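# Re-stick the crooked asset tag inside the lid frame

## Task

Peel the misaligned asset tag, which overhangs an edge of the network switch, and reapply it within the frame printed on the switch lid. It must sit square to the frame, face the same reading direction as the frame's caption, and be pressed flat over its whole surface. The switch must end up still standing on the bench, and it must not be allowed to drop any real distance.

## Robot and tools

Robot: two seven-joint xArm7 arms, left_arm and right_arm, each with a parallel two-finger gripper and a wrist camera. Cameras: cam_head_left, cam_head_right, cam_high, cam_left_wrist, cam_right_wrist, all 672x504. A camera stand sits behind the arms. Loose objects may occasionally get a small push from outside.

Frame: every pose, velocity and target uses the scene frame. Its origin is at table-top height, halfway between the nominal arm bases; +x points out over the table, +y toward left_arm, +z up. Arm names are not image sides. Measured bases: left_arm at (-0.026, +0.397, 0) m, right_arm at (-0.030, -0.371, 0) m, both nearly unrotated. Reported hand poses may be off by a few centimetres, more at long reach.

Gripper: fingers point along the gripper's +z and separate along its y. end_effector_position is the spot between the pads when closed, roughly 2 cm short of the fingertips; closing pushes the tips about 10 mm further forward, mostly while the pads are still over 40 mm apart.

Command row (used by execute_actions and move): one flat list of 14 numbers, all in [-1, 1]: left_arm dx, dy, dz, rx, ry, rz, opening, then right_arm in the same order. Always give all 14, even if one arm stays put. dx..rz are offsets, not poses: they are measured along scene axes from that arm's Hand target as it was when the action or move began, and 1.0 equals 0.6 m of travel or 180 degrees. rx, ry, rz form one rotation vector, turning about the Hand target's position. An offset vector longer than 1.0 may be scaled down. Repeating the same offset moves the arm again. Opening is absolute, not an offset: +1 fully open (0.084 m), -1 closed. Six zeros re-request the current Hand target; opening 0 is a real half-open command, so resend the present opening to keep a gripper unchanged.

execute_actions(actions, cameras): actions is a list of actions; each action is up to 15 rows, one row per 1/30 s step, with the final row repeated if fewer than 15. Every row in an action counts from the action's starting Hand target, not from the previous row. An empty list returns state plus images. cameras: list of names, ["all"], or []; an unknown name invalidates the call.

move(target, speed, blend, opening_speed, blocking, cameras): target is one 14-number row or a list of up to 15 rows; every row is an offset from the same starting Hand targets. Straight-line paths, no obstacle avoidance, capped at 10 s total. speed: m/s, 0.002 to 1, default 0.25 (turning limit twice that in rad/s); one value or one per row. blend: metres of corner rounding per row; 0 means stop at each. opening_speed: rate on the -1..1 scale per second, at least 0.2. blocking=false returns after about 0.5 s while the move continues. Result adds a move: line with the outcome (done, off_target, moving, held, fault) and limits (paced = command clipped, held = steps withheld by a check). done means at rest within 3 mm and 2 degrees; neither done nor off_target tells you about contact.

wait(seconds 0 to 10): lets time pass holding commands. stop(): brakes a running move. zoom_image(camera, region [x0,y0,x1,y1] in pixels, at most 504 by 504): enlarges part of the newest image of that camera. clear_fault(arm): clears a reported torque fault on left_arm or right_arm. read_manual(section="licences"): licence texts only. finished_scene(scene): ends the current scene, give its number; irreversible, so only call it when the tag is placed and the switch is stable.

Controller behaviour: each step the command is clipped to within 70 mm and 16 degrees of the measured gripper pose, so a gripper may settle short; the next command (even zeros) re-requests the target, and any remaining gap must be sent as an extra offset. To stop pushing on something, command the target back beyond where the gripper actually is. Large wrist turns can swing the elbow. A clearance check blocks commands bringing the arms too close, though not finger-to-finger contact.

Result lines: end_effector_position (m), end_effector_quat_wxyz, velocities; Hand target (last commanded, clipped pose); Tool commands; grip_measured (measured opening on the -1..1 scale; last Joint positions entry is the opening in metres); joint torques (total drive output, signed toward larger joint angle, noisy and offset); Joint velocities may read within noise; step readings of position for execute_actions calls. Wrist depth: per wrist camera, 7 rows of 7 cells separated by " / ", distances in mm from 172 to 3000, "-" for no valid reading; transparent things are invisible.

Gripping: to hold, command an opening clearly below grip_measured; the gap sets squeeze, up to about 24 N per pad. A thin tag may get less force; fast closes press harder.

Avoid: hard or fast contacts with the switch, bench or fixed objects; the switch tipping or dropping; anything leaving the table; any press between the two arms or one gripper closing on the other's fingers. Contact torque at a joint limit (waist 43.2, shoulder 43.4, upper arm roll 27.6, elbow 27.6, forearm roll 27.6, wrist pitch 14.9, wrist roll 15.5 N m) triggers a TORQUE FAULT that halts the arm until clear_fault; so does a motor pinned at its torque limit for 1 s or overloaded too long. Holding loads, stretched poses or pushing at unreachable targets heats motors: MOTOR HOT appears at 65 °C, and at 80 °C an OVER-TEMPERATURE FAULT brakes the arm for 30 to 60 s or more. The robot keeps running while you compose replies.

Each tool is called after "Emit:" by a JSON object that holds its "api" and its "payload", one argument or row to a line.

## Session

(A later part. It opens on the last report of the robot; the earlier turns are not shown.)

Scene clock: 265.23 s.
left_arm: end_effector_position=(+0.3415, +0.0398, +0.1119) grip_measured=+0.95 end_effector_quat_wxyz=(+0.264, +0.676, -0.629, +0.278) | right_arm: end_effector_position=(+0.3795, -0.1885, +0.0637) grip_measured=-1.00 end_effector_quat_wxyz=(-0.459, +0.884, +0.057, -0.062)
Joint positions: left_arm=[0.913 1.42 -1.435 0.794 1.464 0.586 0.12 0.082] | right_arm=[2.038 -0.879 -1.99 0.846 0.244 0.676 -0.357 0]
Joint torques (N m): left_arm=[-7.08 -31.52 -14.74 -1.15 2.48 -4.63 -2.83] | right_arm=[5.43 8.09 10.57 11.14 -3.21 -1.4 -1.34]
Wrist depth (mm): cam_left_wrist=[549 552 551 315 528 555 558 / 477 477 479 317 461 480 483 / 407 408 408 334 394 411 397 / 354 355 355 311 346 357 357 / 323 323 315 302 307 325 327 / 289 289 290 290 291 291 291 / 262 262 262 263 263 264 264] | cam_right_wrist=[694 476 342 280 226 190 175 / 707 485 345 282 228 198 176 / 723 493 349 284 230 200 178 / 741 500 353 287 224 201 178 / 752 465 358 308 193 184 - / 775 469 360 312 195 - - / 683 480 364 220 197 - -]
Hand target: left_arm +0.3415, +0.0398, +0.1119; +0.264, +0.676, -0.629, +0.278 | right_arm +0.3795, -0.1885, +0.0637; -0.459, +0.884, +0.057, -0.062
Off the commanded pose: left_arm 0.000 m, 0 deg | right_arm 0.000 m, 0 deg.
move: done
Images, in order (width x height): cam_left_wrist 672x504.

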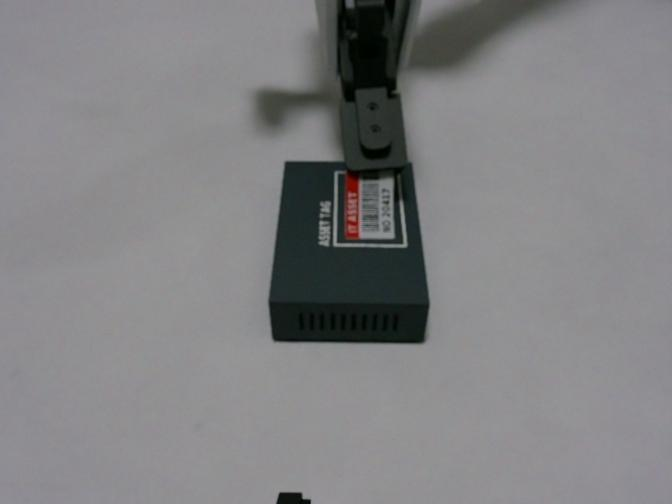

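Emit:
{"api": "move", "payload": {
  "target": [
    [0,0,0,0,0,0,0.95,0,0,-0.0025,0,0,0,-1],
    [0,0,0,0,0,0,0.95,0.0004,-0.0055,-0.009,-0.0278,-0.0018,0,-1],
    [0,0,0,0,0,0,0.95,0.0008,-0.012,-0.018,-0.0555,-0.0036,0,-1]
  ],
  "speed": 0.02,
  "blend": [0.0,0.003,0],
  "cameras": ["cam_left_wrist"]
}}

Emit:
{"api": "zoom_image", "payload": {
  "camera": "cam_left_wrist",
  "region": [260, 110, 440, 290]
}}

Scene clock: 271.23 s.
left_arm: end_effector_position=(+0.3415, +0.0398, +0.1119) grip_measured=+0.95 end_effector_quat_wxyz=(+0.264, +0.676, -0.629, +0.278) | right_arm: end_effector_position=(+0.3800, -0.1957, +0.0529) grip_measured=-1.00 end_effector_quat_wxyz=(-0.380, +0.921, +0.054, -0.062)
Joint positions: left_arm=[0.913 1.42 -1.435 0.794 1.464 0.586 0.12 0.082] | right_arm=[2.115 -0.741 -2.022 0.827 0.205 0.632 -0.26 0]
Joint torques (N m): left_arm=[-7.14 -30.73 -14.62 -1.05 2.61 -4.65 -2.69] | right_arm=[4.71 15.93 7.94 8.1 -3.12 -1.89 1.42]
Wrist depth (mm): cam_left_wrist=[551 552 553 320 528 556 558 / 478 479 480 328 462 483 483 / 407 408 408 337 395 409 397 / 354 355 355 312 345 357 359 / 323 323 315 305 307 325 326 / 289 289 290 290 290 291 292 / 262 262 262 262 263 263 263] | cam_right_wrist=[400 311 256 224 194 176 - / 383 316 259 227 195 177 - / 391 320 263 228 197 178 - / 395 325 264 223 199 180 - / 405 330 204 187 180 - - / 410 335 206 188 174 - - / 419 339 208 190 172 - -]
Hand target: left_arm +0.3415, +0.0398, +0.1119; +0.264, +0.676, -0.629, +0.278 | right_arm +0.3800, -0.1957, +0.0529; -0.380, +0.921, +0.054, -0.062
Off the commanded pose: left_arm 0.000 m, 0 deg | right_arm 0.000 m, 0 deg.
move: done
Images, in order (width x height): cam_left_wrist 672x504.

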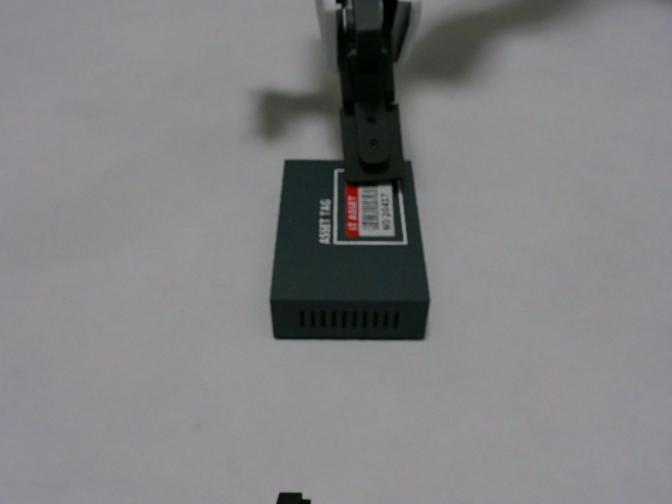

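Scaled by 2.800 from the camera's 672x504 image, which has a finer 960x720 frame.

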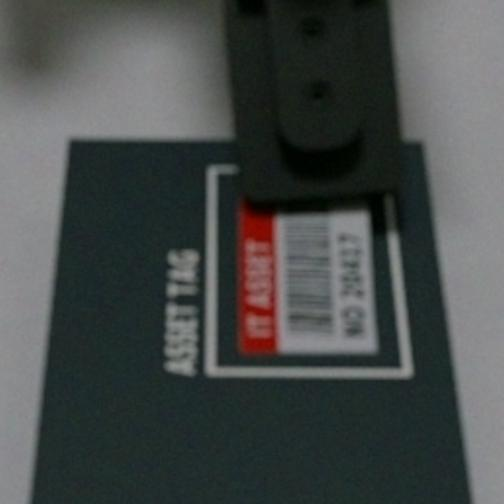

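Emit:
{"api": "move", "payload": {
  "target": [
    [0.0688,-0.234,-0.0758,0,0,0,1,0,0,0,0,0,0,-1],
    [0.0733,-0.3047,-0.1465,0,0,0,1,0,0,0,0,0,0,-1]
  ],
  "speed": [0.18,0.07]
}}

Emit:
{"api": "move", "payload": {
  "target": [0,0,0,0,0,0,-0.5,0,0,0,0,0,0,-1],
  "opening_speed": 0.7,
  "cameras": ["cam_left_wrist","cam_right_wrist"]
}}

Scene clock: 276.17 s.
left_arm: end_effector_position=(+0.3855, -0.1430, +0.0240) grip_measured=+1.00 end_effector_quat_wxyz=(+0.264, +0.676, -0.629, +0.278) | right_arm: end_effector_position=(+0.3800, -0.1957, +0.0529) grip_measured=-1.00 end_effector_quat_wxyz=(-0.380, +0.921, +0.054, -0.062)
Joint positions: left_arm=[0.229 1.593 -1.289 1.434 1.623 0.509 0.003 0.084] | right_arm=[2.115 -0.741 -2.022 0.827 0.205 0.632 -0.26 0]
Joint torques (N m): left_arm=[-6.76 -30.34 -16.86 1.4 0.95 -4.53 2.14] | right_arm=[4.82 15.75 8.04 8.64 -3.19 -1.99 1.47]
Wrist depth (mm): cam_left_wrist=[355 355 355 - - - 358 / 309 309 309 310 - - 311 / 263 263 263 264 - - 265 / 229 229 230 230 - - 230 / 209 209 209 - - - 210 / 187 187 182 - - - 188 / 173 174 174 - - - -] | cam_right_wrist=[401 311 256 224 194 176 - / 382 300 259 226 195 177 - / 419 177 249 228 197 178 - / - - 172 177 192 179 - / - - 212 186 179 - - / - 172 216 188 174 - - / - - 217 190 172 - -]
Hand target: left_arm +0.3855, -0.1430, +0.0240; +0.264, +0.676, -0.629, +0.278 | right_arm +0.3800, -0.1957, +0.0529; -0.380, +0.921, +0.054, -0.062
Off the commanded pose: left_arm 0.000 m, 0 deg | right_arm 0.000 m, 0 deg.
move: done

Scene clock: 278.53 s.
left_arm: end_effector_position=(+0.3855, -0.1430, +0.0239) grip_measured=+0.76 end_effector_quat_wxyz=(+0.264, +0.676, -0.629, +0.278) | right_arm: end_effector_position=(+0.3800, -0.1957, +0.0529) grip_measured=-1.00 end_effector_quat_wxyz=(-0.380, +0.921, +0.054, -0.062)
Joint positions: left_arm=[0.229 1.593 -1.289 1.435 1.623 0.509 0.003 0.075] | right_arm=[2.115 -0.741 -2.022 0.827 0.205 0.632 -0.26 0]
Joint torques (N m): left_arm=[-5.39 -40.8 -16.02 0.4 -0.95 -1.38 2.67] | right_arm=[4.77 15.17 9.14 8.81 -2.8 -1.89 1.38]
Wrist depth (mm): cam_left_wrist=[355 356 355 - - - 358 / 309 309 310 309 - - 312 / 263 263 264 264 - - 265 / 229 229 230 230 - - 230 / 209 209 209 - - - 210 / 187 187 182 - - - 188 / 173 173 173 - - - -] | cam_right_wrist=[398 310 256 224 194 176 - / 382 300 258 226 195 177 - / - 177 250 228 197 178 - / - - 173 213 198 180 - / - - 205 186 173 - - / - 172 216 188 174 - - / - - 218 190 172 - -]
Hand target: left_arm +0.3855, -0.1430, +0.0240; +0.264, +0.676, -0.629, +0.278 | right_arm +0.3800, -0.1957, +0.0529; -0.380, +0.921, +0.054, -0.062
Off the commanded pose: left_arm 0.000 m, 0 deg | right_arm 0.000 m, 0 deg.
move: done
Images, in order (width x height): cam_left_wrist 672x504, cam_right_wrist 672x504.

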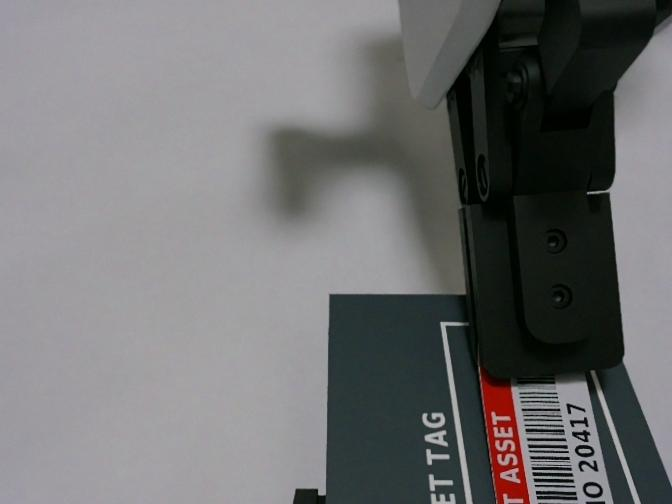

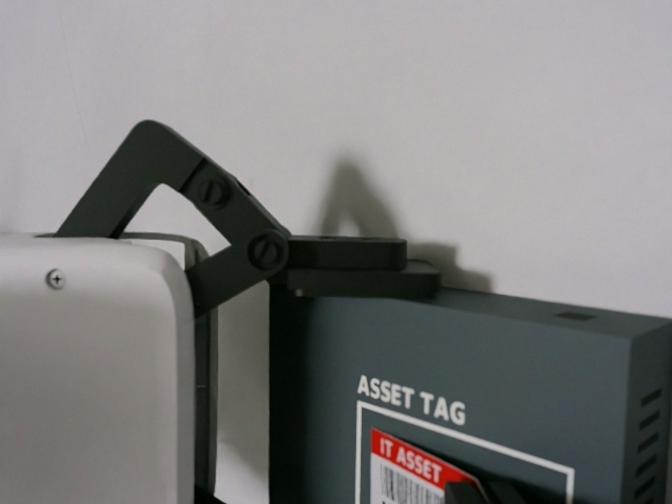

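Emit:
{"api": "move", "payload": {
  "target": [
    [0,0,0,0,0,0,-0.8,0,0.001,0.0075,0,0,0,-1],
    [0,0,0,0,0,0,-0.8,0,0.001,0.0078,0,0,0,-0.75],
    [0,0,0,0,0,0,-0.8,0,0.001,0.0145,0,0,0,-0.75],
    [0,0,0,0,0,0,-0.8,0,0.001,0.0148,0,0,0,-0.4]
  ],
  "speed": 0.02,
  "cameras": ["cam_left_wrist","cam_right_wrist"]
}}

Scene clock: 282.43 s.
left_arm: end_effector_position=(+0.3855, -0.1430, +0.0240) grip_measured=+0.76 end_effector_quat_wxyz=(+0.264, +0.676, -0.629, +0.278) | right_arm: end_effector_position=(+0.3800, -0.1951, +0.0618) grip_measured=-0.42 end_effector_quat_wxyz=(-0.380, +0.921, +0.054, -0.062)
Joint positions: left_arm=[0.229 1.593 -1.289 1.435 1.623 0.509 0.003 0.075] | right_arm=[2.096 -0.723 -1.997 0.825 0.214 0.649 -0.253 0.026]
Joint torques (N m): left_arm=[-3.34 -46.32 -18.23 -0.36 1.34 -1.88 2.49] | right_arm=[-5.05 15.03 9.07 12.51 2.25 -1.13 1.35]
Wrist depth (mm): cam_left_wrist=[355 356 356 - - - 358 / 309 309 310 - - - 311 / 263 264 263 255 - - 265 / 229 229 229 230 - - 231 / 209 209 209 - - - 210 / 187 187 183 - - - 188 / 173 173 174 - - - -] | cam_right_wrist=[400 329 271 237 205 180 - / 404 334 273 239 207 186 - / - 183 184 242 209 188 - / - 184 178 179 202 190 173 / - 172 179 200 178 182 - / - 173 222 202 179 - - / 173 175 224 204 180 - -]
Hand target: left_arm +0.3855, -0.1430, +0.0240; +0.264, +0.676, -0.629, +0.278 | right_arm +0.3800, -0.1951, +0.0617; -0.380, +0.921, +0.054, -0.062
Off the commanded pose: left_arm 0.000 m, 0 deg | right_arm 0.000 m, 0 deg.
move: done
Images, in order (width x height): cam_left_wrist 672x504, cam_right_wrist 672x504.

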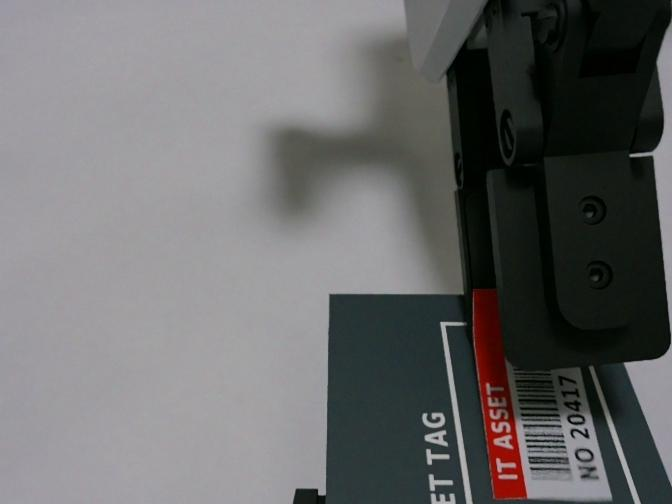

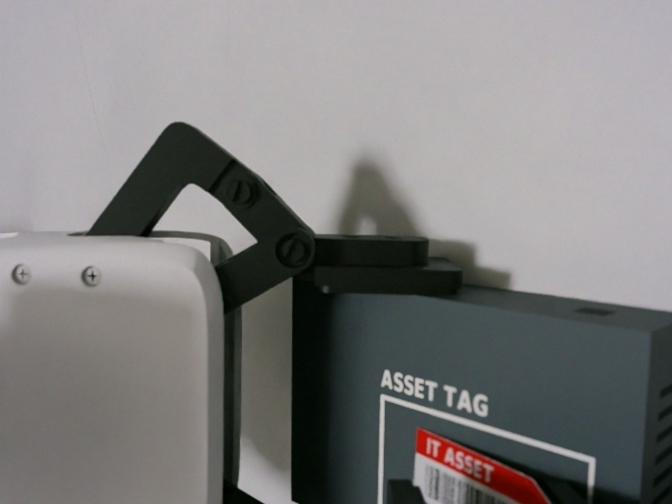

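Emit:
{"api": "move", "payload": {
  "target": [0,0,0,0,0,0,-0.8,0,0,0,0,0,0,-1],
  "opening_speed": 1
}}

Emit:
{"api": "move", "payload": {
  "target": [
    [0,0,0,0,0,0,-0.8,0,0,0.04,0,0,0,-1],
    [0,0,0,0,0,0,-0.8,-0.0007,0.0077,0.035,0.0555,0.0036,0,-1]
  ],
  "speed": [0.03,0.08],
  "cameras": ["cam_left_wrist","cam_right_wrist"]
}}

Scene clock: 286.37 s.
left_arm: end_effector_position=(+0.3855, -0.1430, +0.0240) grip_measured=+0.76 end_effector_quat_wxyz=(+0.264, +0.676, -0.629, +0.278) | right_arm: end_effector_position=(+0.3800, -0.1951, +0.0617) grip_measured=-1.00 end_effector_quat_wxyz=(-0.380, +0.921, +0.054, -0.062)
Joint positions: left_arm=[0.229 1.593 -1.289 1.435 1.623 0.509 0.003 0.075] | right_arm=[2.096 -0.723 -1.998 0.825 0.214 0.649 -0.253 0]
Joint torques (N m): left_arm=[-1.03 -44.61 -19.74 -0.25 1.26 -2.55 2.42] | right_arm=[5.11 7.78 9.19 13.23 -2.96 -1.77 1.33]
Wrist depth (mm): cam_left_wrist=[356 356 356 - - - 359 / 309 309 309 - - - 311 / 263 263 264 264 - - 265 / 229 230 230 229 - - 230 / 209 209 209 - - - 210 / 187 187 182 - - - 188 / 173 173 173 - - - -] | cam_right_wrist=[398 328 271 237 205 180 - / 403 335 273 239 207 186 - / - 183 184 241 209 188 - / - 184 178 179 203 190 173 / - 172 179 200 178 182 - / - 173 221 202 179 - - / 173 174 224 204 180 - -]
Hand target: left_arm +0.3855, -0.1430, +0.0240; +0.264, +0.676, -0.629, +0.278 | right_arm +0.3800, -0.1951, +0.0617; -0.380, +0.921, +0.054, -0.062
Off the commanded pose: left_arm 0.000 m, 0 deg | right_arm 0.000 m, 0 deg.
move: done

Scene clock: 288.97 s.
left_arm: end_effector_position=(+0.3855, -0.1430, +0.0240) grip_measured=+0.76 end_effector_quat_wxyz=(+0.264, +0.676, -0.629, +0.278) | right_arm: end_effector_position=(+0.3796, -0.1905, +0.0827) grip_measured=-1.00 end_effector_quat_wxyz=(-0.459, +0.884, +0.057, -0.062)
Joint positions: left_arm=[0.229 1.593 -1.289 1.435 1.623 0.509 0.003 0.075] | right_arm=[2 -0.839 -1.944 0.841 0.267 0.712 -0.344 0]
Joint torques (N m): left_arm=[-1.22 -42.2 -15.44 -0.35 -1.17 -1.39 2.18] | right_arm=[-5.49 7.23 10.41 11.99 3.14 0.83 -1.33]
Wrist depth (mm): cam_left_wrist=[355 355 357 - - - 359 / 309 309 310 - - - 311 / 263 264 263 255 - - 265 / 229 229 229 230 - - - / 209 209 209 - - - 204 / 187 187 182 - - - 188 / 173 173 173 - - - -] | cam_right_wrist=[770 493 384 315 254 215 191 / 790 497 387 301 257 224 192 / 806 - 206 286 258 225 193 / 211 198 195 195 195 209 194 / 202 198 193 229 214 185 - / 202 198 195 222 216 187 - / 206 202 197 227 207 182 -]
Hand target: left_arm +0.3855, -0.1430, +0.0240; +0.264, +0.676, -0.629, +0.278 | right_arm +0.3796, -0.1905, +0.0827; -0.459, +0.884, +0.057, -0.062
Off the commanded pose: left_arm 0.000 m, 0 deg | right_arm 0.000 m, 0 deg.
move: done
Images, in order (width x height): cam_left_wrist 672x504, cam_right_wrist 672x504.

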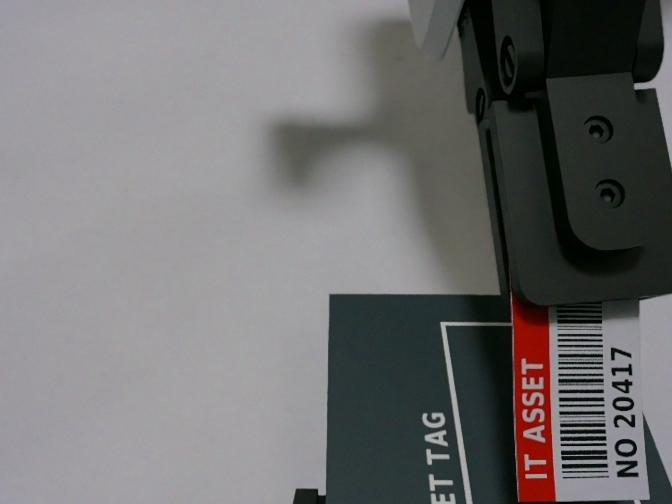

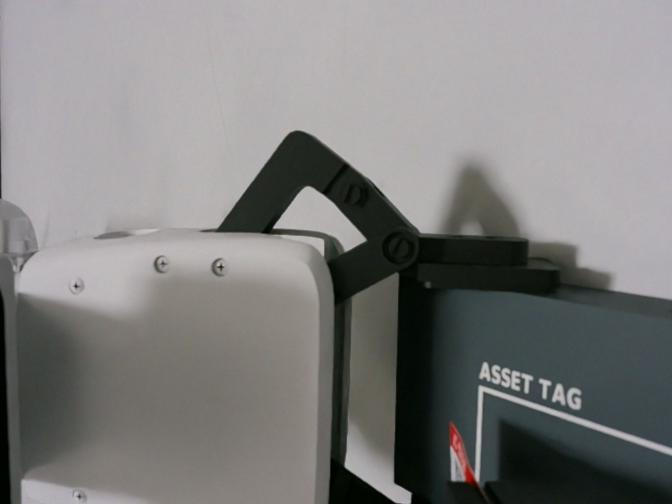

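Emit:
{"api": "move", "payload": {
  "target": [0,0,0,0,0,0,-0.8,0,0,-0.0295,0,0,0,-1],
  "speed": 0.05,
  "cameras": ["cam_left_wrist","cam_right_wrist"]
}}

Scene clock: 290.30 s.
left_arm: end_effector_position=(+0.3855, -0.1430, +0.0240) grip_measured=+0.76 end_effector_quat_wxyz=(+0.264, +0.676, -0.629, +0.278) | right_arm: end_effector_position=(+0.3796, -0.1905, +0.0651) grip_measured=-1.00 end_effector_quat_wxyz=(-0.459, +0.884, +0.057, -0.062)
Joint positions: left_arm=[0.229 1.593 -1.289 1.435 1.623 0.509 0.003 0.075] | right_arm=[2.034 -0.871 -1.99 0.846 0.251 0.683 -0.363 0]
Joint torques (N m): left_arm=[-1.23 -40.83 -15.7 -0.49 -1.13 -1.46 2.1] | right_arm=[5.41 8.12 10.5 11.07 -3.23 -1.44 -1.38]
Wrist depth (mm): cam_left_wrist=[355 356 356 - - - 358 / 309 309 310 - - - 311 / 263 264 264 263 - - 265 / 229 230 229 229 - - 230 / 209 209 209 - - - 204 / 187 187 182 - - - 188 / 173 173 173 - - - -] | cam_right_wrist=[697 480 344 282 228 192 177 / 716 490 348 284 230 200 178 / 853 - 194 258 232 201 179 / 191 186 184 185 184 195 180 / 189 185 183 224 187 184 - / 190 186 184 221 188 - - / 193 188 186 222 189 - -]
Hand target: left_arm +0.3855, -0.1430, +0.0240; +0.264, +0.676, -0.629, +0.278 | right_arm +0.3796, -0.1905, +0.0650; -0.459, +0.884, +0.057, -0.062
Off the commanded pose: left_arm 0.000 m, 0 deg | right_arm 0.000 m, 0 deg.
move: done
Images, in order (width x height): cam_left_wrist 672x504, cam_right_wrist 672x504.

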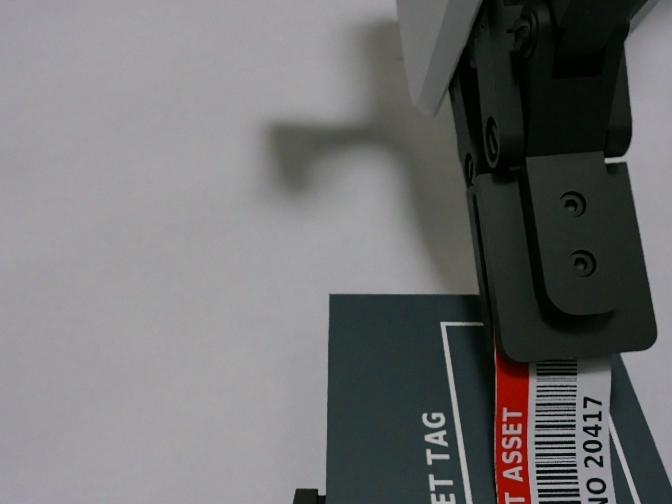

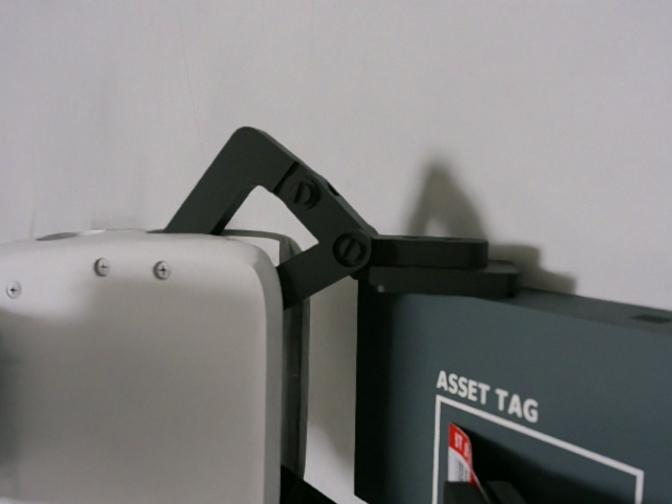

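Emit:
{"api": "move", "payload": {
  "target": [
    [0,0,0,0,0,0,-0.8,0,0,-0.005,0,0,0,-1],
    [0,0,0,0,0,0,-0.8,0.0004,-0.0055,-0.011,-0.0278,-0.0018,0,-1],
    [0,0,0,0,0,0,-0.8,0.0008,-0.012,-0.0205,-0.0555,-0.0036,0,-1]
  ],
  "speed": 0.02,
  "blend": [0.0,0.003,0],
  "cameras": ["cam_left_wrist"]
}}

Emit:
{"api": "move", "payload": {
  "target": [0,0,0,0,0,0,-0.8,0,0,-0.0045,0,0,0,-1],
  "speed": 0.01,
  "cameras": ["cam_left_wrist","cam_right_wrist"]
}}

Scene clock: 296.17 s.
left_arm: end_effector_position=(+0.3855, -0.1430, +0.0240) grip_measured=+0.76 end_effector_quat_wxyz=(+0.264, +0.676, -0.629, +0.278) | right_arm: end_effector_position=(+0.3801, -0.1977, +0.0528) grip_measured=-1.00 end_effector_quat_wxyz=(-0.380, +0.921, +0.054, -0.062)
Joint positions: left_arm=[0.229 1.593 -1.289 1.435 1.623 0.509 0.003 0.075] | right_arm=[2.113 -0.737 -2.026 0.828 0.211 0.637 -0.268 0]
Joint torques (N m): left_arm=[-3.3 -37.05 -15.56 -0.48 -1.37 -2.1 1.85] | right_arm=[3.62 16.02 6.94 9.13 -3.34 -2.14 1.39]
Wrist depth (mm): cam_left_wrist=[355 356 356 - - - 358 / 309 309 309 297 - - 311 / 263 263 264 254 - - 265 / 229 230 230 230 - - 231 / 209 209 210 216 - - 210 / 187 187 182 - - - 188 / 173 173 173 - - - -] | cam_right_wrist=[400 311 256 224 194 176 - / 383 300 258 226 195 182 - / - 178 249 228 197 178 - / - - 173 213 198 179 - / - 173 204 186 174 - - / - 174 217 188 174 - - / - 175 219 191 173 - -]
Hand target: left_arm +0.3855, -0.1430, +0.0240; +0.264, +0.676, -0.629, +0.278 | right_arm +0.3801, -0.1977, +0.0527; -0.380, +0.921, +0.054, -0.062
Off the commanded pose: left_arm 0.000 m, 0 deg | right_arm 0.000 m, 0 deg.
move: done
Images, in order (width x height): cam_left_wrist 672x504.

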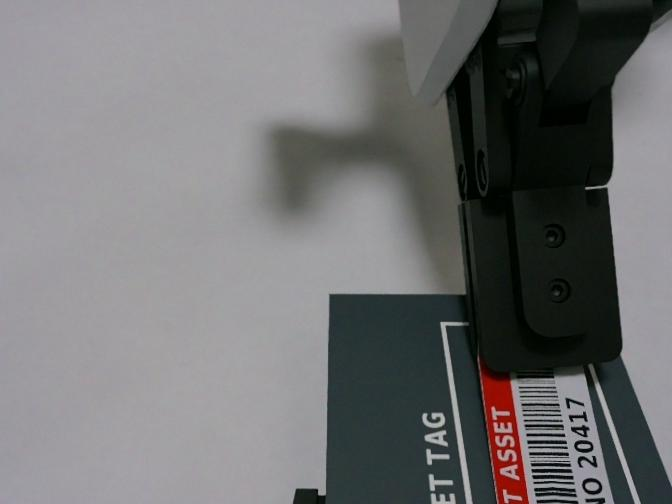

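Scene clock: 296.87 s.
left_arm: end_effector_position=(+0.3855, -0.1430, +0.0239) grip_measured=+0.76 end_effector_quat_wxyz=(+0.264, +0.676, -0.629, +0.278) | right_arm: end_effector_position=(+0.3801, -0.1977, +0.0502) grip_measured=-1.00 end_effector_quat_wxyz=(-0.380, +0.921, +0.054, -0.062)
Joint positions: left_arm=[0.229 1.593 -1.289 1.435 1.623 0.509 0.003 0.075] | right_arm=[2.119 -0.742 -2.033 0.828 0.208 0.632 -0.27 0]
Joint torques (N m): left_arm=[-3.45 -36.43 -15.9 -0.1 -1.02 -2.02 1.72] | right_arm=[5.71 6.12 -0.19 8.91 -5.3 -3.74 -1.22]
Wrist depth (mm): cam_left_wrist=[355 356 356 - - - 358 / 309 309 309 310 - - 311 / 263 263 264 255 - - 265 / 229 230 230 230 - - 230 / 209 209 209 216 - - 210 / 187 187 182 - - - 187 / 173 173 173 - - - -] | cam_right_wrist=[395 307 253 222 198 173 - / 378 296 255 224 199 179 - / - 177 247 225 194 181 - / - 182 173 211 195 177 - / - 193 201 177 180 - - / - 191 211 185 - - - / - - 213 187 - - -]
Hand target: left_arm +0.3855, -0.1430, +0.0240; +0.264, +0.676, -0.629, +0.278 | right_arm +0.3801, -0.1977, +0.0500; -0.380, +0.921, +0.054, -0.062
Off the commanded pose: left_arm 0.000 m, 0 deg | right_arm 0.000 m, 0 deg.
move: done
Images, in order (width x height): cam_left_wrist 672x504, cam_right_wrist 672x504.

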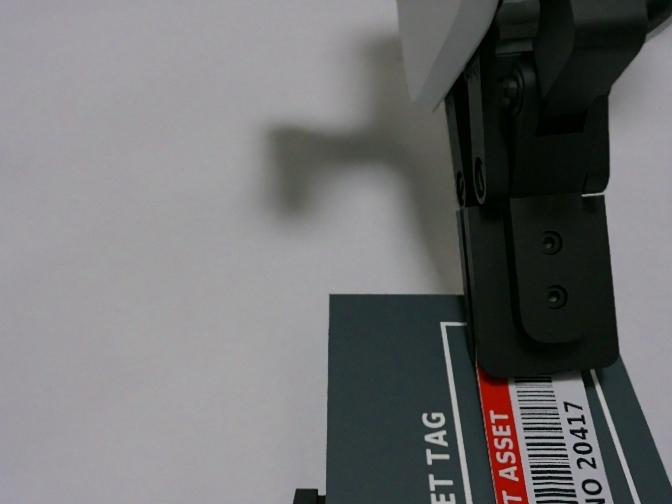

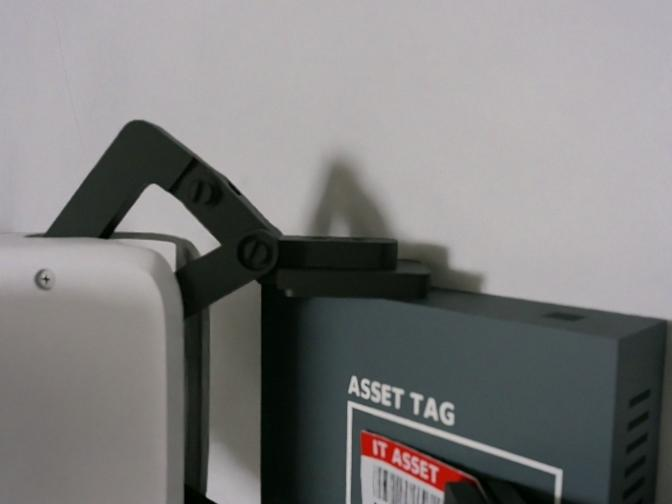

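Emit:
{"api": "move", "payload": {
  "target": [0,0,0,0,0,0,1,0,0,0.002,0,0,0,-1],
  "opening_speed": 0.8
}}

Emit:
{"api": "move", "payload": {
  "target": [-0.0045,0.0706,0.0707,0,0,0,1,0,0,0,0,0,0,-1],
  "speed": 0.06
}}

Emit:
{"api": "move", "payload": {
  "target": [0,0.02,0.03,0,0,0,-1,0,0,0,0,0,0,-1],
  "speed": 0.06,
  "opening_speed": 1.5,
  "cameras": ["cam_left_wrist","cam_right_wrist"]
}}

Scene clock: 303.87 s.
left_arm: end_effector_position=(+0.3855, -0.1431, +0.0239) grip_measured=+1.00 end_effector_quat_wxyz=(+0.264, +0.676, -0.629, +0.278) | right_arm: end_effector_position=(+0.3801, -0.1977, +0.0512) grip_measured=-1.00 end_effector_quat_wxyz=(-0.380, +0.921, +0.054, -0.062)
Joint positions: left_arm=[0.229 1.593 -1.289 1.435 1.623 0.509 0.003 0.084] | right_arm=[2.116 -0.74 -2.03 0.828 0.209 0.634 -0.269 0]
Joint torques (N m): left_arm=[-2.37 -35.35 -20.03 -0.01 -1.3 -3.25 1.45] | right_arm=[-5.74 15.15 9.36 11.34 2.05 -0.19 1.38]
Wrist depth (mm): cam_left_wrist=[354 355 355 - - - 359 / 308 309 309 297 - - 311 / 263 263 264 254 - - 264 / 229 229 229 229 - - 231 / 209 209 209 216 - - 210 / 187 187 182 - - - 188 / 173 173 173 - - - -] | cam_right_wrist=[395 308 253 223 198 174 - / 380 296 256 224 194 180 - / 178 177 247 226 195 181 - / - 173 172 177 190 178 - / - 203 201 184 180 - - / - 190 203 186 - - - / - 192 205 187 - - -]
Hand target: left_arm +0.3855, -0.1430, +0.0240; +0.264, +0.676, -0.629, +0.278 | right_arm +0.3801, -0.1977, +0.0512; -0.380, +0.921, +0.054, -0.062
Off the commanded pose: left_arm 0.000 m, 0 deg | right_arm 0.000 m, 0 deg.
move: done

Scene clock: 305.33 s.
left_arm: end_effector_position=(+0.3828, -0.1007, +0.0663) grip_measured=+1.00 end_effector_quat_wxyz=(+0.264, +0.676, -0.629, +0.278) | right_arm: end_effector_position=(+0.3801, -0.1977, +0.0512) grip_measured=-1.00 end_effector_quat_wxyz=(-0.380, +0.921, +0.054, -0.062)
Joint positions: left_arm=[0.387 1.513 -1.34 1.263 1.57 0.547 0.01 0.084] | right_arm=[2.116 -0.74 -2.03 0.828 0.209 0.634 -0.269 0]
Joint torques (N m): left_arm=[6.74 -43.04 -22.92 -1.25 -2.75 -1.92 2.76] | right_arm=[-2.5 13.49 8.93 11.3 1.36 -0.27 1.54]
Wrist depth (mm): cam_left_wrist=[448 448 450 - - - 452 / 374 389 374 359 - 361 392 / 331 332 333 321 - 310 334 / 289 289 289 290 203 203 291 / 264 263 264 231 212 212 265 / 236 236 236 200 198 201 237 / 213 214 214 181 181 181 215] | cam_right_wrist=[398 308 254 223 198 174 - / 380 313 256 224 194 180 - / 362 317 260 226 195 181 - / 177 179 262 220 197 178 - / 397 326 201 184 180 - - / 404 332 203 186 - - - / 410 335 205 187 - - -]
Hand target: left_arm +0.3828, -0.1007, +0.0664; +0.264, +0.676, -0.629, +0.278 | right_arm +0.3801, -0.1977, +0.0512; -0.380, +0.921, +0.054, -0.062
Off the commanded pose: left_arm 0.000 m, 0 deg | right_arm 0.000 m, 0 deg.
move: done

Scene clock: 306.97 s.
left_arm: end_effector_position=(+0.3828, -0.0887, +0.0844) grip_measured=-1.00 end_effector_quat_wxyz=(+0.264, +0.676, -0.629, +0.278) | right_arm: end_effector_position=(+0.3801, -0.1977, +0.0512) grip_measured=-1.00 end_effector_quat_wxyz=(-0.380, +0.921, +0.054, -0.062)
Joint positions: left_arm=[0.435 1.487 -1.37 1.218 1.537 0.568 0.022 0] | right_arm=[2.116 -0.74 -2.03 0.828 0.209 0.634 -0.269 0]
Joint torques (N m): left_arm=[6.81 -42.61 -23.17 -1.35 -2.57 -1.88 2.71] | right_arm=[1.34 12.1 8.45 11.39 1.08 -0.57 1.37]
Wrist depth (mm): cam_left_wrist=[487 488 490 - 186 187 491 / 425 425 425 - 187 208 410 / 361 361 350 350 207 351 364 / 315 315 316 316 218 316 317 / 287 287 287 272 228 272 289 / 257 257 258 227 219 223 258 / 233 232 233 205 205 205 234] | cam_right_wrist=[395 308 254 223 198 174 - / 381 313 256 224 194 180 - / 386 317 259 226 195 182 - / 392 322 262 220 197 178 - / 373 326 201 184 181 - - / 177 197 203 186 - - - / 385 321 205 187 - - -]
Hand target: left_arm +0.3828, -0.0887, +0.0844; +0.264, +0.676, -0.629, +0.278 | right_arm +0.3801, -0.1977, +0.0512; -0.380, +0.921, +0.054, -0.062
Off the commanded pose: left_arm 0.000 m, 0 deg | right_arm 0.000 m, 0 deg.
move: done
Images, in order (width x height): cam_left_wrist 672x504, cam_right_wrist 672x504.

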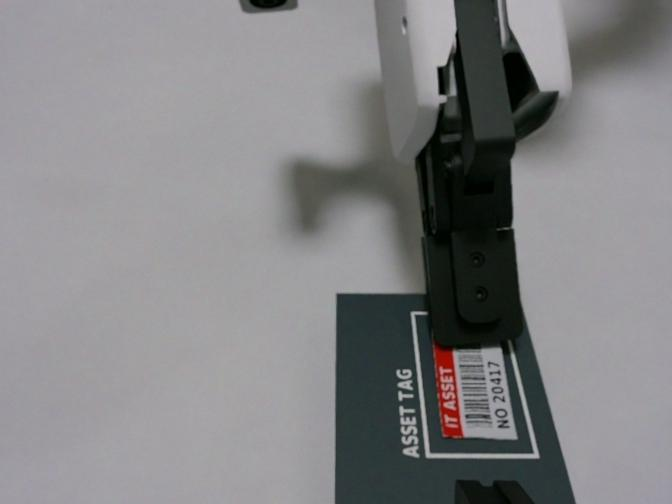

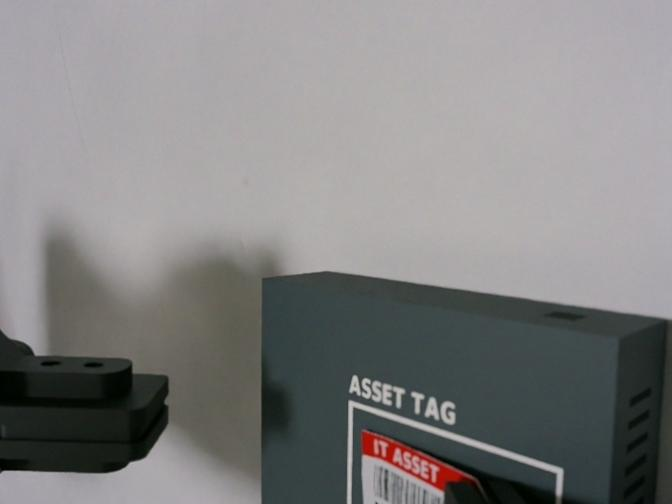

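Emit:
{"api": "move", "payload": {
  "target": [-0.0207,-0.1093,-0.024,0,0,0,-1,0,0,0,0,0,0,-1],
  "speed": 0.06,
  "cameras": ["cam_left_wrist","cam_right_wrist"]
}}

Scene clock: 310.53 s.
left_arm: end_effector_position=(+0.3704, -0.1542, +0.0700) grip_measured=-1.00 end_effector_quat_wxyz=(+0.264, +0.676, -0.629, +0.278) | right_arm: end_effector_position=(+0.3801, -0.1977, +0.0512) grip_measured=-1.00 end_effector_quat_wxyz=(-0.380, +0.921, +0.054, -0.062)
Joint positions: left_arm=[0.224 1.517 -1.347 1.386 1.596 0.555 -0.063 0] | right_arm=[2.117 -0.74 -2.03 0.828 0.209 0.634 -0.269 0]
Joint torques (N m): left_arm=[-7.66 -28.82 -17.24 2.49 2.7 -4.54 -2.82] | right_arm=[3.36 8.62 6.73 11.4 0.57 -1.26 1.28]
Wrist depth (mm): cam_left_wrist=[456 456 - - - 461 459 / 381 380 - - - 400 399 / 338 327 - - - - 340 / 295 295 295 - - 296 297 / 268 269 269 - - 270 270 / 240 240 240 235 - 241 241 / 218 217 217 185 - 218 218] | cam_right_wrist=[396 308 253 223 198 174 - / 381 313 256 224 194 180 - / 386 317 259 226 195 181 - / 391 322 262 220 197 178 - / 375 326 201 184 180 - - / - 315 203 186 - - - / - - - 187 - - -]
Hand target: left_arm +0.3704, -0.1543, +0.0700; +0.264, +0.676, -0.629, +0.278 | right_arm +0.3801, -0.1977, +0.0512; -0.380, +0.921, +0.054, -0.062
Off the commanded pose: left_arm 0.000 m, 0 deg | right_arm 0.000 m, 0 deg.
move: done
Images, in order (width x height): cam_left_wrist 672x504, cam_right_wrist 672x504.

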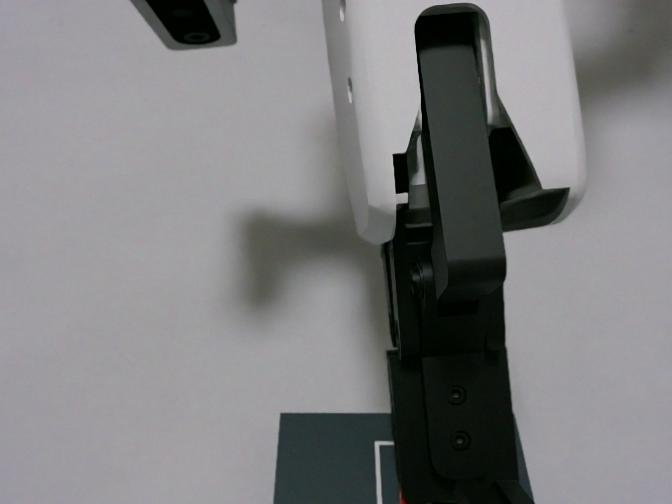

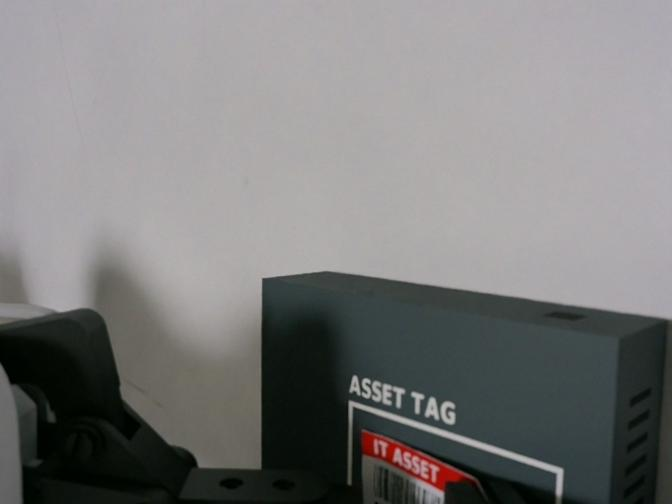

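Emit:
{"api": "move", "payload": {
  "target": [0,0,-0.02,0,0,0,-1,0,0,0,0,0,0,-1],
  "speed": 0.03,
  "cameras": ["cam_right_wrist"]
}}

Scene clock: 311.93 s.
left_arm: end_effector_position=(+0.3704, -0.1543, +0.0582) grip_measured=-1.00 end_effector_quat_wxyz=(+0.264, +0.676, -0.629, +0.278) | right_arm: end_effector_position=(+0.3801, -0.1977, +0.0512) grip_measured=-1.00 end_effector_quat_wxyz=(-0.380, +0.921, +0.054, -0.062)
Joint positions: left_arm=[0.218 1.533 -1.329 1.395 1.614 0.54 -0.064 0] | right_arm=[2.117 -0.74 -2.03 0.828 0.209 0.634 -0.269 0]
Joint torques (N m): left_arm=[-8.07 -26.1 -14.33 2.51 2.61 -3.38 -2.61] | right_arm=[3.51 8.5 6.19 11.3 0.78 -1.27 1.25]
Wrist depth (mm): cam_left_wrist=[431 - - - - 435 435 / 373 361 - - - - 377 / 319 309 - - - 310 322 / 279 279 278 - - 279 280 / 254 254 254 - - 255 254 / 227 227 228 186 - 228 228 / 206 206 211 177 - 206 206] | cam_right_wrist=[396 307 253 223 198 174 - / 380 313 256 224 194 180 - / 386 316 259 226 195 182 - / 392 322 262 220 196 178 - / 369 309 201 184 180 - - / - 313 203 186 - - - / - - - 187 - - -]
Hand target: left_arm +0.3704, -0.1543, +0.0580; +0.264, +0.676, -0.629, +0.278 | right_arm +0.3801, -0.1977, +0.0512; -0.380, +0.921, +0.054, -0.062
Off the commanded pose: left_arm 0.000 m, 0 deg | right_arm 0.000 m, 0 deg.
move: done
Images, in order (width x height): cam_right_wrist 672x504.

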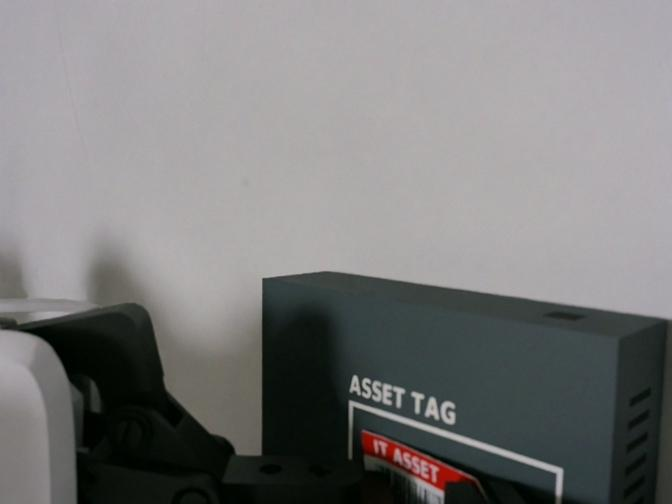

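Emit:
{"api": "move", "payload": {
  "target": [0,0,-0.0035,0,0,0,-1,0,0,0,0,0,0,-1],
  "speed": 0.01,
  "cameras": ["cam_right_wrist"]
}}

Scene clock: 313.10 s.
left_arm: end_effector_position=(+0.3704, -0.1544, +0.0564) grip_measured=-1.00 end_effector_quat_wxyz=(+0.264, +0.676, -0.629, +0.278) | right_arm: end_effector_position=(+0.3801, -0.1977, +0.0512) grip_measured=-1.00 end_effector_quat_wxyz=(-0.380, +0.921, +0.054, -0.062)
Joint positions: left_arm=[0.216 1.535 -1.326 1.397 1.617 0.537 -0.064 0] | right_arm=[2.117 -0.74 -2.03 0.828 0.209 0.634 -0.269 0]
Joint torques (N m): left_arm=[-11.91 -13.13 2.09 3.11 2.99 3.8 -2.64] | right_arm=[3.26 8.57 6.24 11.41 0.58 -1.22 1.19]
Wrist depth (mm): cam_left_wrist=[434 - - - - 437 438 / 376 361 - - - - 379 / 321 309 - - - 311 322 / 279 279 279 - - 280 280 / 254 255 254 - - 255 255 / 227 227 228 187 - 228 228 / 206 205 211 177 - 206 206] | cam_right_wrist=[396 309 253 223 198 174 - / 381 313 256 224 194 180 - / 386 317 259 226 195 182 - / 392 322 262 220 197 178 - / 369 310 201 184 180 - - / - 313 203 186 - - - / - - - 187 - - -]
Hand target: left_arm +0.3704, -0.1543, +0.0559; +0.264, +0.676, -0.629, +0.278 | right_arm +0.3801, -0.1977, +0.0512; -0.380, +0.921, +0.054, -0.062
Off the commanded pose: left_arm 0.001 m, 0 deg | right_arm 0.000 m, 0 deg.
move: done
Images, in order (width x height): cam_right_wrist 672x504.

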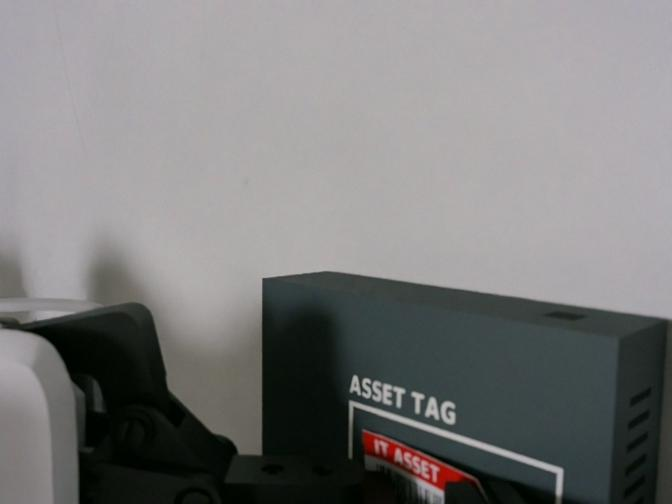

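Emit:
{"api": "move", "payload": {
  "target": [
    [0,0,0.0005,0,0,0,-1,0,0.001,0.0075,0,0,0,-1],
    [0,0,0.0005,0,0,0,-1,0,0.001,0.0077,0,0,0,-0.75],
    [0,0,0.0005,0,0,0,-1,0,0.001,0.0165,0,0,0,-0.75],
    [0,0,0.0005,0,0,0,-1,0,0.001,0.0167,0,0,0,-0.4]
  ],
  "speed": 0.02,
  "cameras": ["cam_right_wrist"]
}}

Emit:
{"api": "move", "payload": {
  "target": [0,0,0,0,0,0,-1,0.0075,-0.0324,0.0,0,0,0,-0.4],
  "speed": 0.03,
  "cameras": ["cam_right_wrist","cam_left_wrist"]
}}

Scene clock: 316.70 s.
left_arm: end_effector_position=(+0.3704, -0.1543, +0.0562) grip_measured=-1.00 end_effector_quat_wxyz=(+0.264, +0.676, -0.629, +0.278) | right_arm: end_effector_position=(+0.3801, -0.1971, +0.0613) grip_measured=-0.42 end_effector_quat_wxyz=(-0.380, +0.921, +0.054, -0.062)
Joint positions: left_arm=[0.217 1.535 -1.326 1.397 1.617 0.538 -0.064 0] | right_arm=[2.096 -0.72 -2.002 0.826 0.22 0.653 -0.261 0.026]
Joint torques (N m): left_arm=[1.39 -30.18 -0.63 0.14 -1.78 7.34 -0.86] | right_arm=[-5.18 15.2 13.19 7.97 3.13 0.36 1.38]
Wrist depth (mm): cam_left_wrist=[433 - - - - - 437 / 376 361 - - - - 378 / 320 321 - - - 310 321 / 279 279 279 - - 280 281 / 254 255 247 - - 255 255 / 227 227 227 182 - 228 228 / 205 206 210 177 - 206 206] | cam_right_wrist=[397 328 270 237 204 180 - / 403 333 273 239 206 186 - / 411 337 277 241 208 187 - / 417 343 279 234 210 189 173 / 393 315 297 200 182 183 - / - - - 201 179 - - / - - - 203 179 - -]
Hand target: left_arm +0.3704, -0.1543, +0.0562; +0.264, +0.676, -0.629, +0.278 | right_arm +0.3801, -0.1971, +0.0613; -0.380, +0.921, +0.054, -0.062
Off the commanded pose: left_arm 0.000 m, 0 deg | right_arm 0.000 m, 0 deg.
move: done
Images, in order (width x height): cam_right_wrist 672x504.

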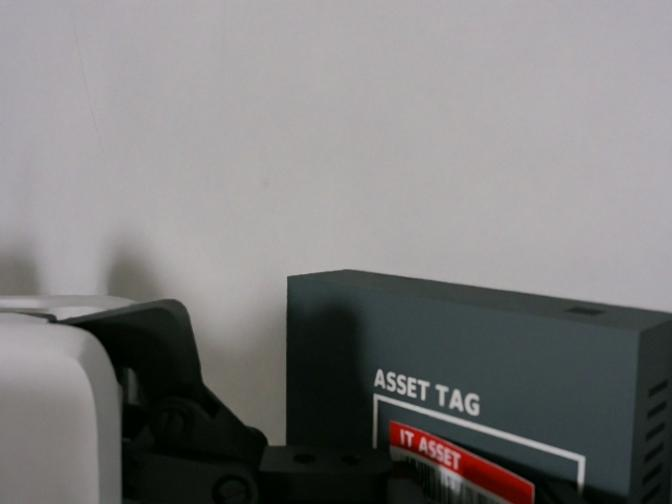

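Scene clock: 317.77 s.
left_arm: end_effector_position=(+0.3704, -0.1543, +0.0562) grip_measured=-1.00 end_effector_quat_wxyz=(+0.264, +0.676, -0.629, +0.278) | right_arm: end_effector_position=(+0.3845, -0.2165, +0.0613) grip_measured=-0.42 end_effector_quat_wxyz=(-0.380, +0.921, +0.054, -0.062)
Joint positions: left_arm=[0.217 1.535 -1.326 1.397 1.617 0.538 -0.064 0] | right_arm=[2.065 -0.719 -2.014 0.846 0.206 0.695 -0.282 0.026]
Joint torques (N m): left_arm=[-1.04 -27.9 -0.92 0.74 -1.31 7.42 -0.06] | right_arm=[-5.06 15.51 8.61 13.43 -3.02 0.52 -1.39]
Wrist depth (mm): cam_left_wrist=[435 436 - - - 437 438 / 377 362 - - - 363 379 / 321 321 309 - - 322 322 / 279 279 279 - - 280 280 / 253 254 254 - - 255 255 / 227 227 227 186 - 222 228 / 205 205 211 177 - 201 206] | cam_right_wrist=[398 328 270 237 204 180 - / 402 333 273 239 206 186 - / 411 337 276 241 208 187 - / 417 342 279 241 209 189 173 / 394 329 227 200 185 190 - / 183 179 221 201 179 - 175 / - - 173 188 180 - 176]
Hand target: left_arm +0.3704, -0.1543, +0.0562; +0.264, +0.676, -0.629, +0.278 | right_arm +0.3846, -0.2165, +0.0613; -0.380, +0.921, +0.054, -0.062
Off the commanded pose: left_arm 0.000 m, 0 deg | right_arm 0.000 m, 0 deg.
move: done
Images, in order (width x height): cam_left_wrist 672x504, cam_right_wrist 672x504.

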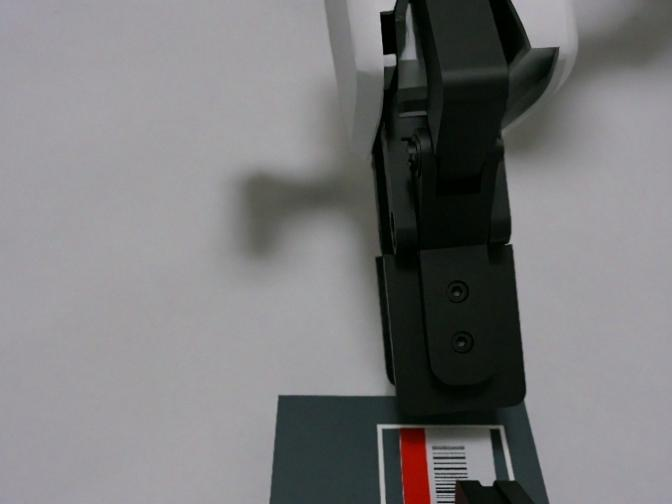

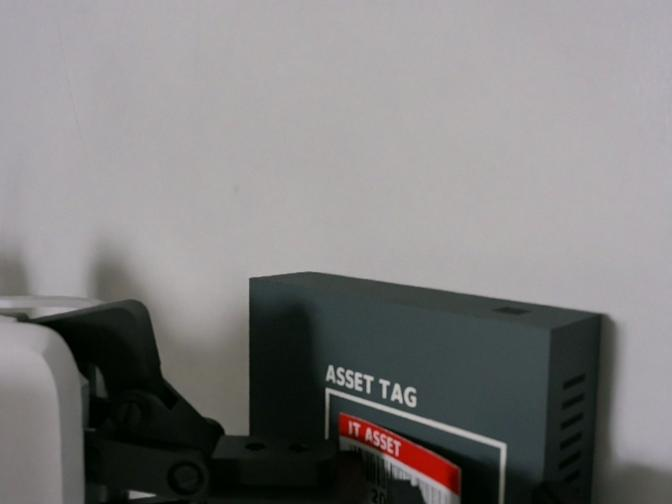

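Emit:
{"api": "move", "payload": {
  "target": [
    [0,0,0,0,0,0,-1,0.0075,-0.0324,0.0,0,0,0,-0.4],
    [0,0,0,0,0,0,-1,0.012,-0.08,0.08,0,0,0,-0.4]
  ],
  "speed": [0.04,0.12]
}}

Emit:
{"api": "move", "payload": {
  "target": [0,0,0.008,0,0,0,-1,0,0,0,0,0,0,-1],
  "speed": 0.03,
  "cameras": ["cam_right_wrist","cam_left_wrist"]
}}

Scene clock: 320.63 s.
left_arm: end_effector_position=(+0.3704, -0.1543, +0.0562) grip_measured=-1.00 end_effector_quat_wxyz=(+0.264, +0.676, -0.629, +0.278) | right_arm: end_effector_position=(+0.3918, -0.2645, +0.1092) grip_measured=-0.42 end_effector_quat_wxyz=(-0.380, +0.921, +0.054, -0.062)
Joint positions: left_arm=[0.217 1.535 -1.326 1.397 1.617 0.538 -0.064 0] | right_arm=[1.889 -0.626 -1.919 0.901 0.229 0.895 -0.305 0.026]
Joint torques (N m): left_arm=[-6.09 -23.31 -0.77 1.85 -0.18 7.48 1.83] | right_arm=[-5.12 14.32 12.78 15.3 3.6 0.43 -1.39]
Wrist depth (mm): cam_left_wrist=[435 433 - - - 435 437 / 375 378 362 - - 379 379 / 320 321 322 309 310 322 322 / 279 279 279 280 279 280 280 / 254 254 254 255 254 255 255 / 227 227 228 227 227 222 228 / 205 205 211 177 - 201 206] | cam_right_wrist=[514 426 350 306 264 233 212 / 524 433 354 311 267 235 214 / 532 437 359 313 268 237 216 / 543 446 363 304 269 238 217 / 224 229 365 272 234 233 218 / 223 230 239 250 236 235 220 / 226 230 242 245 237 237 222]
Hand target: left_arm +0.3704, -0.1543, +0.0562; +0.264, +0.676, -0.629, +0.278 | right_arm +0.3918, -0.2645, +0.1093; -0.380, +0.921, +0.054, -0.062
Off the commanded pose: left_arm 0.000 m, 0 deg | right_arm 0.000 m, 0 deg.
move: done

Scene clock: 321.37 s.
left_arm: end_effector_position=(+0.3704, -0.1542, +0.0608) grip_measured=-1.00 end_effector_quat_wxyz=(+0.264, +0.676, -0.629, +0.278) | right_arm: end_effector_position=(+0.3918, -0.2645, +0.1093) grip_measured=-1.00 end_effector_quat_wxyz=(-0.380, +0.921, +0.054, -0.062)
Joint positions: left_arm=[0.219 1.529 -1.333 1.393 1.61 0.544 -0.063 0] | right_arm=[1.889 -0.626 -1.919 0.901 0.229 0.895 -0.305 0]
Joint torques (N m): left_arm=[7.3 -47.35 -22.73 -1.18 -2.21 -1.9 2.61] | right_arm=[-5.38 14.22 12.73 15.03 3.66 0.39 -1.34]
Wrist depth (mm): cam_left_wrist=[435 435 435 - - 437 438 / 378 379 363 - - 380 381 / 322 323 323 312 312 323 323 / 281 281 281 281 282 282 281 / 256 256 256 256 257 257 257 / 229 229 230 229 230 224 230 / 207 207 213 179 175 203 209] | cam_right_wrist=[516 425 350 307 265 233 213 / 523 431 355 310 267 235 214 / 532 438 359 313 268 237 216 / 541 447 364 304 268 238 218 / 222 237 366 272 234 233 219 / 222 232 238 251 236 236 221 / 225 230 242 256 237 240 222]
Hand target: left_arm +0.3704, -0.1543, +0.0610; +0.264, +0.676, -0.629, +0.278 | right_arm +0.3918, -0.2645, +0.1093; -0.380, +0.921, +0.054, -0.062
Off the commanded pose: left_arm 0.000 m, 0 deg | right_arm 0.000 m, 0 deg.
move: done
Images, in order (width x height): cam_left_wrist 672x504, cam_right_wrist 672x504.

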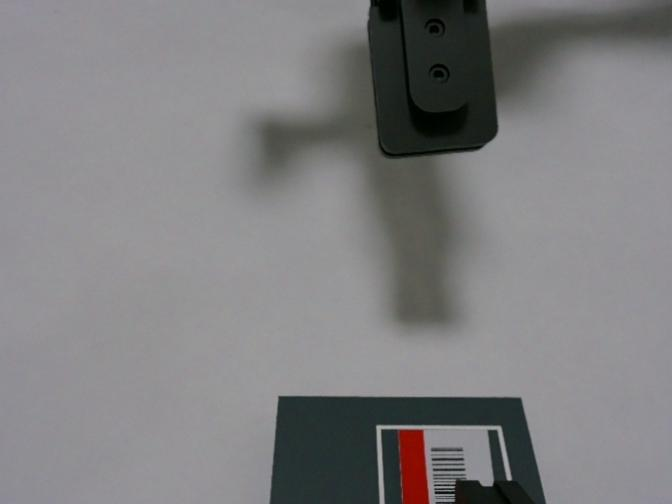

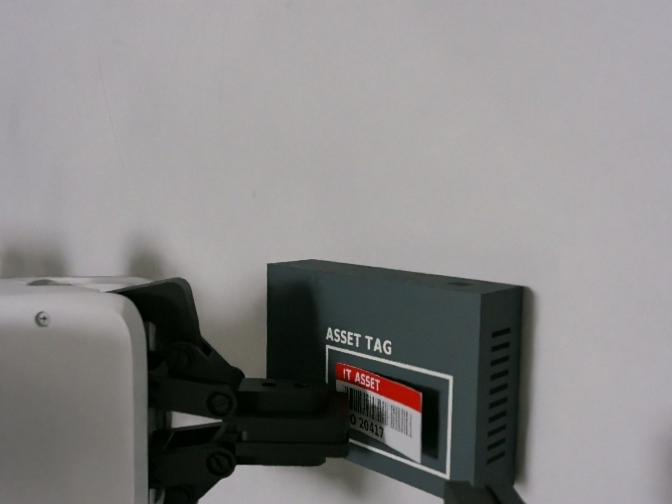

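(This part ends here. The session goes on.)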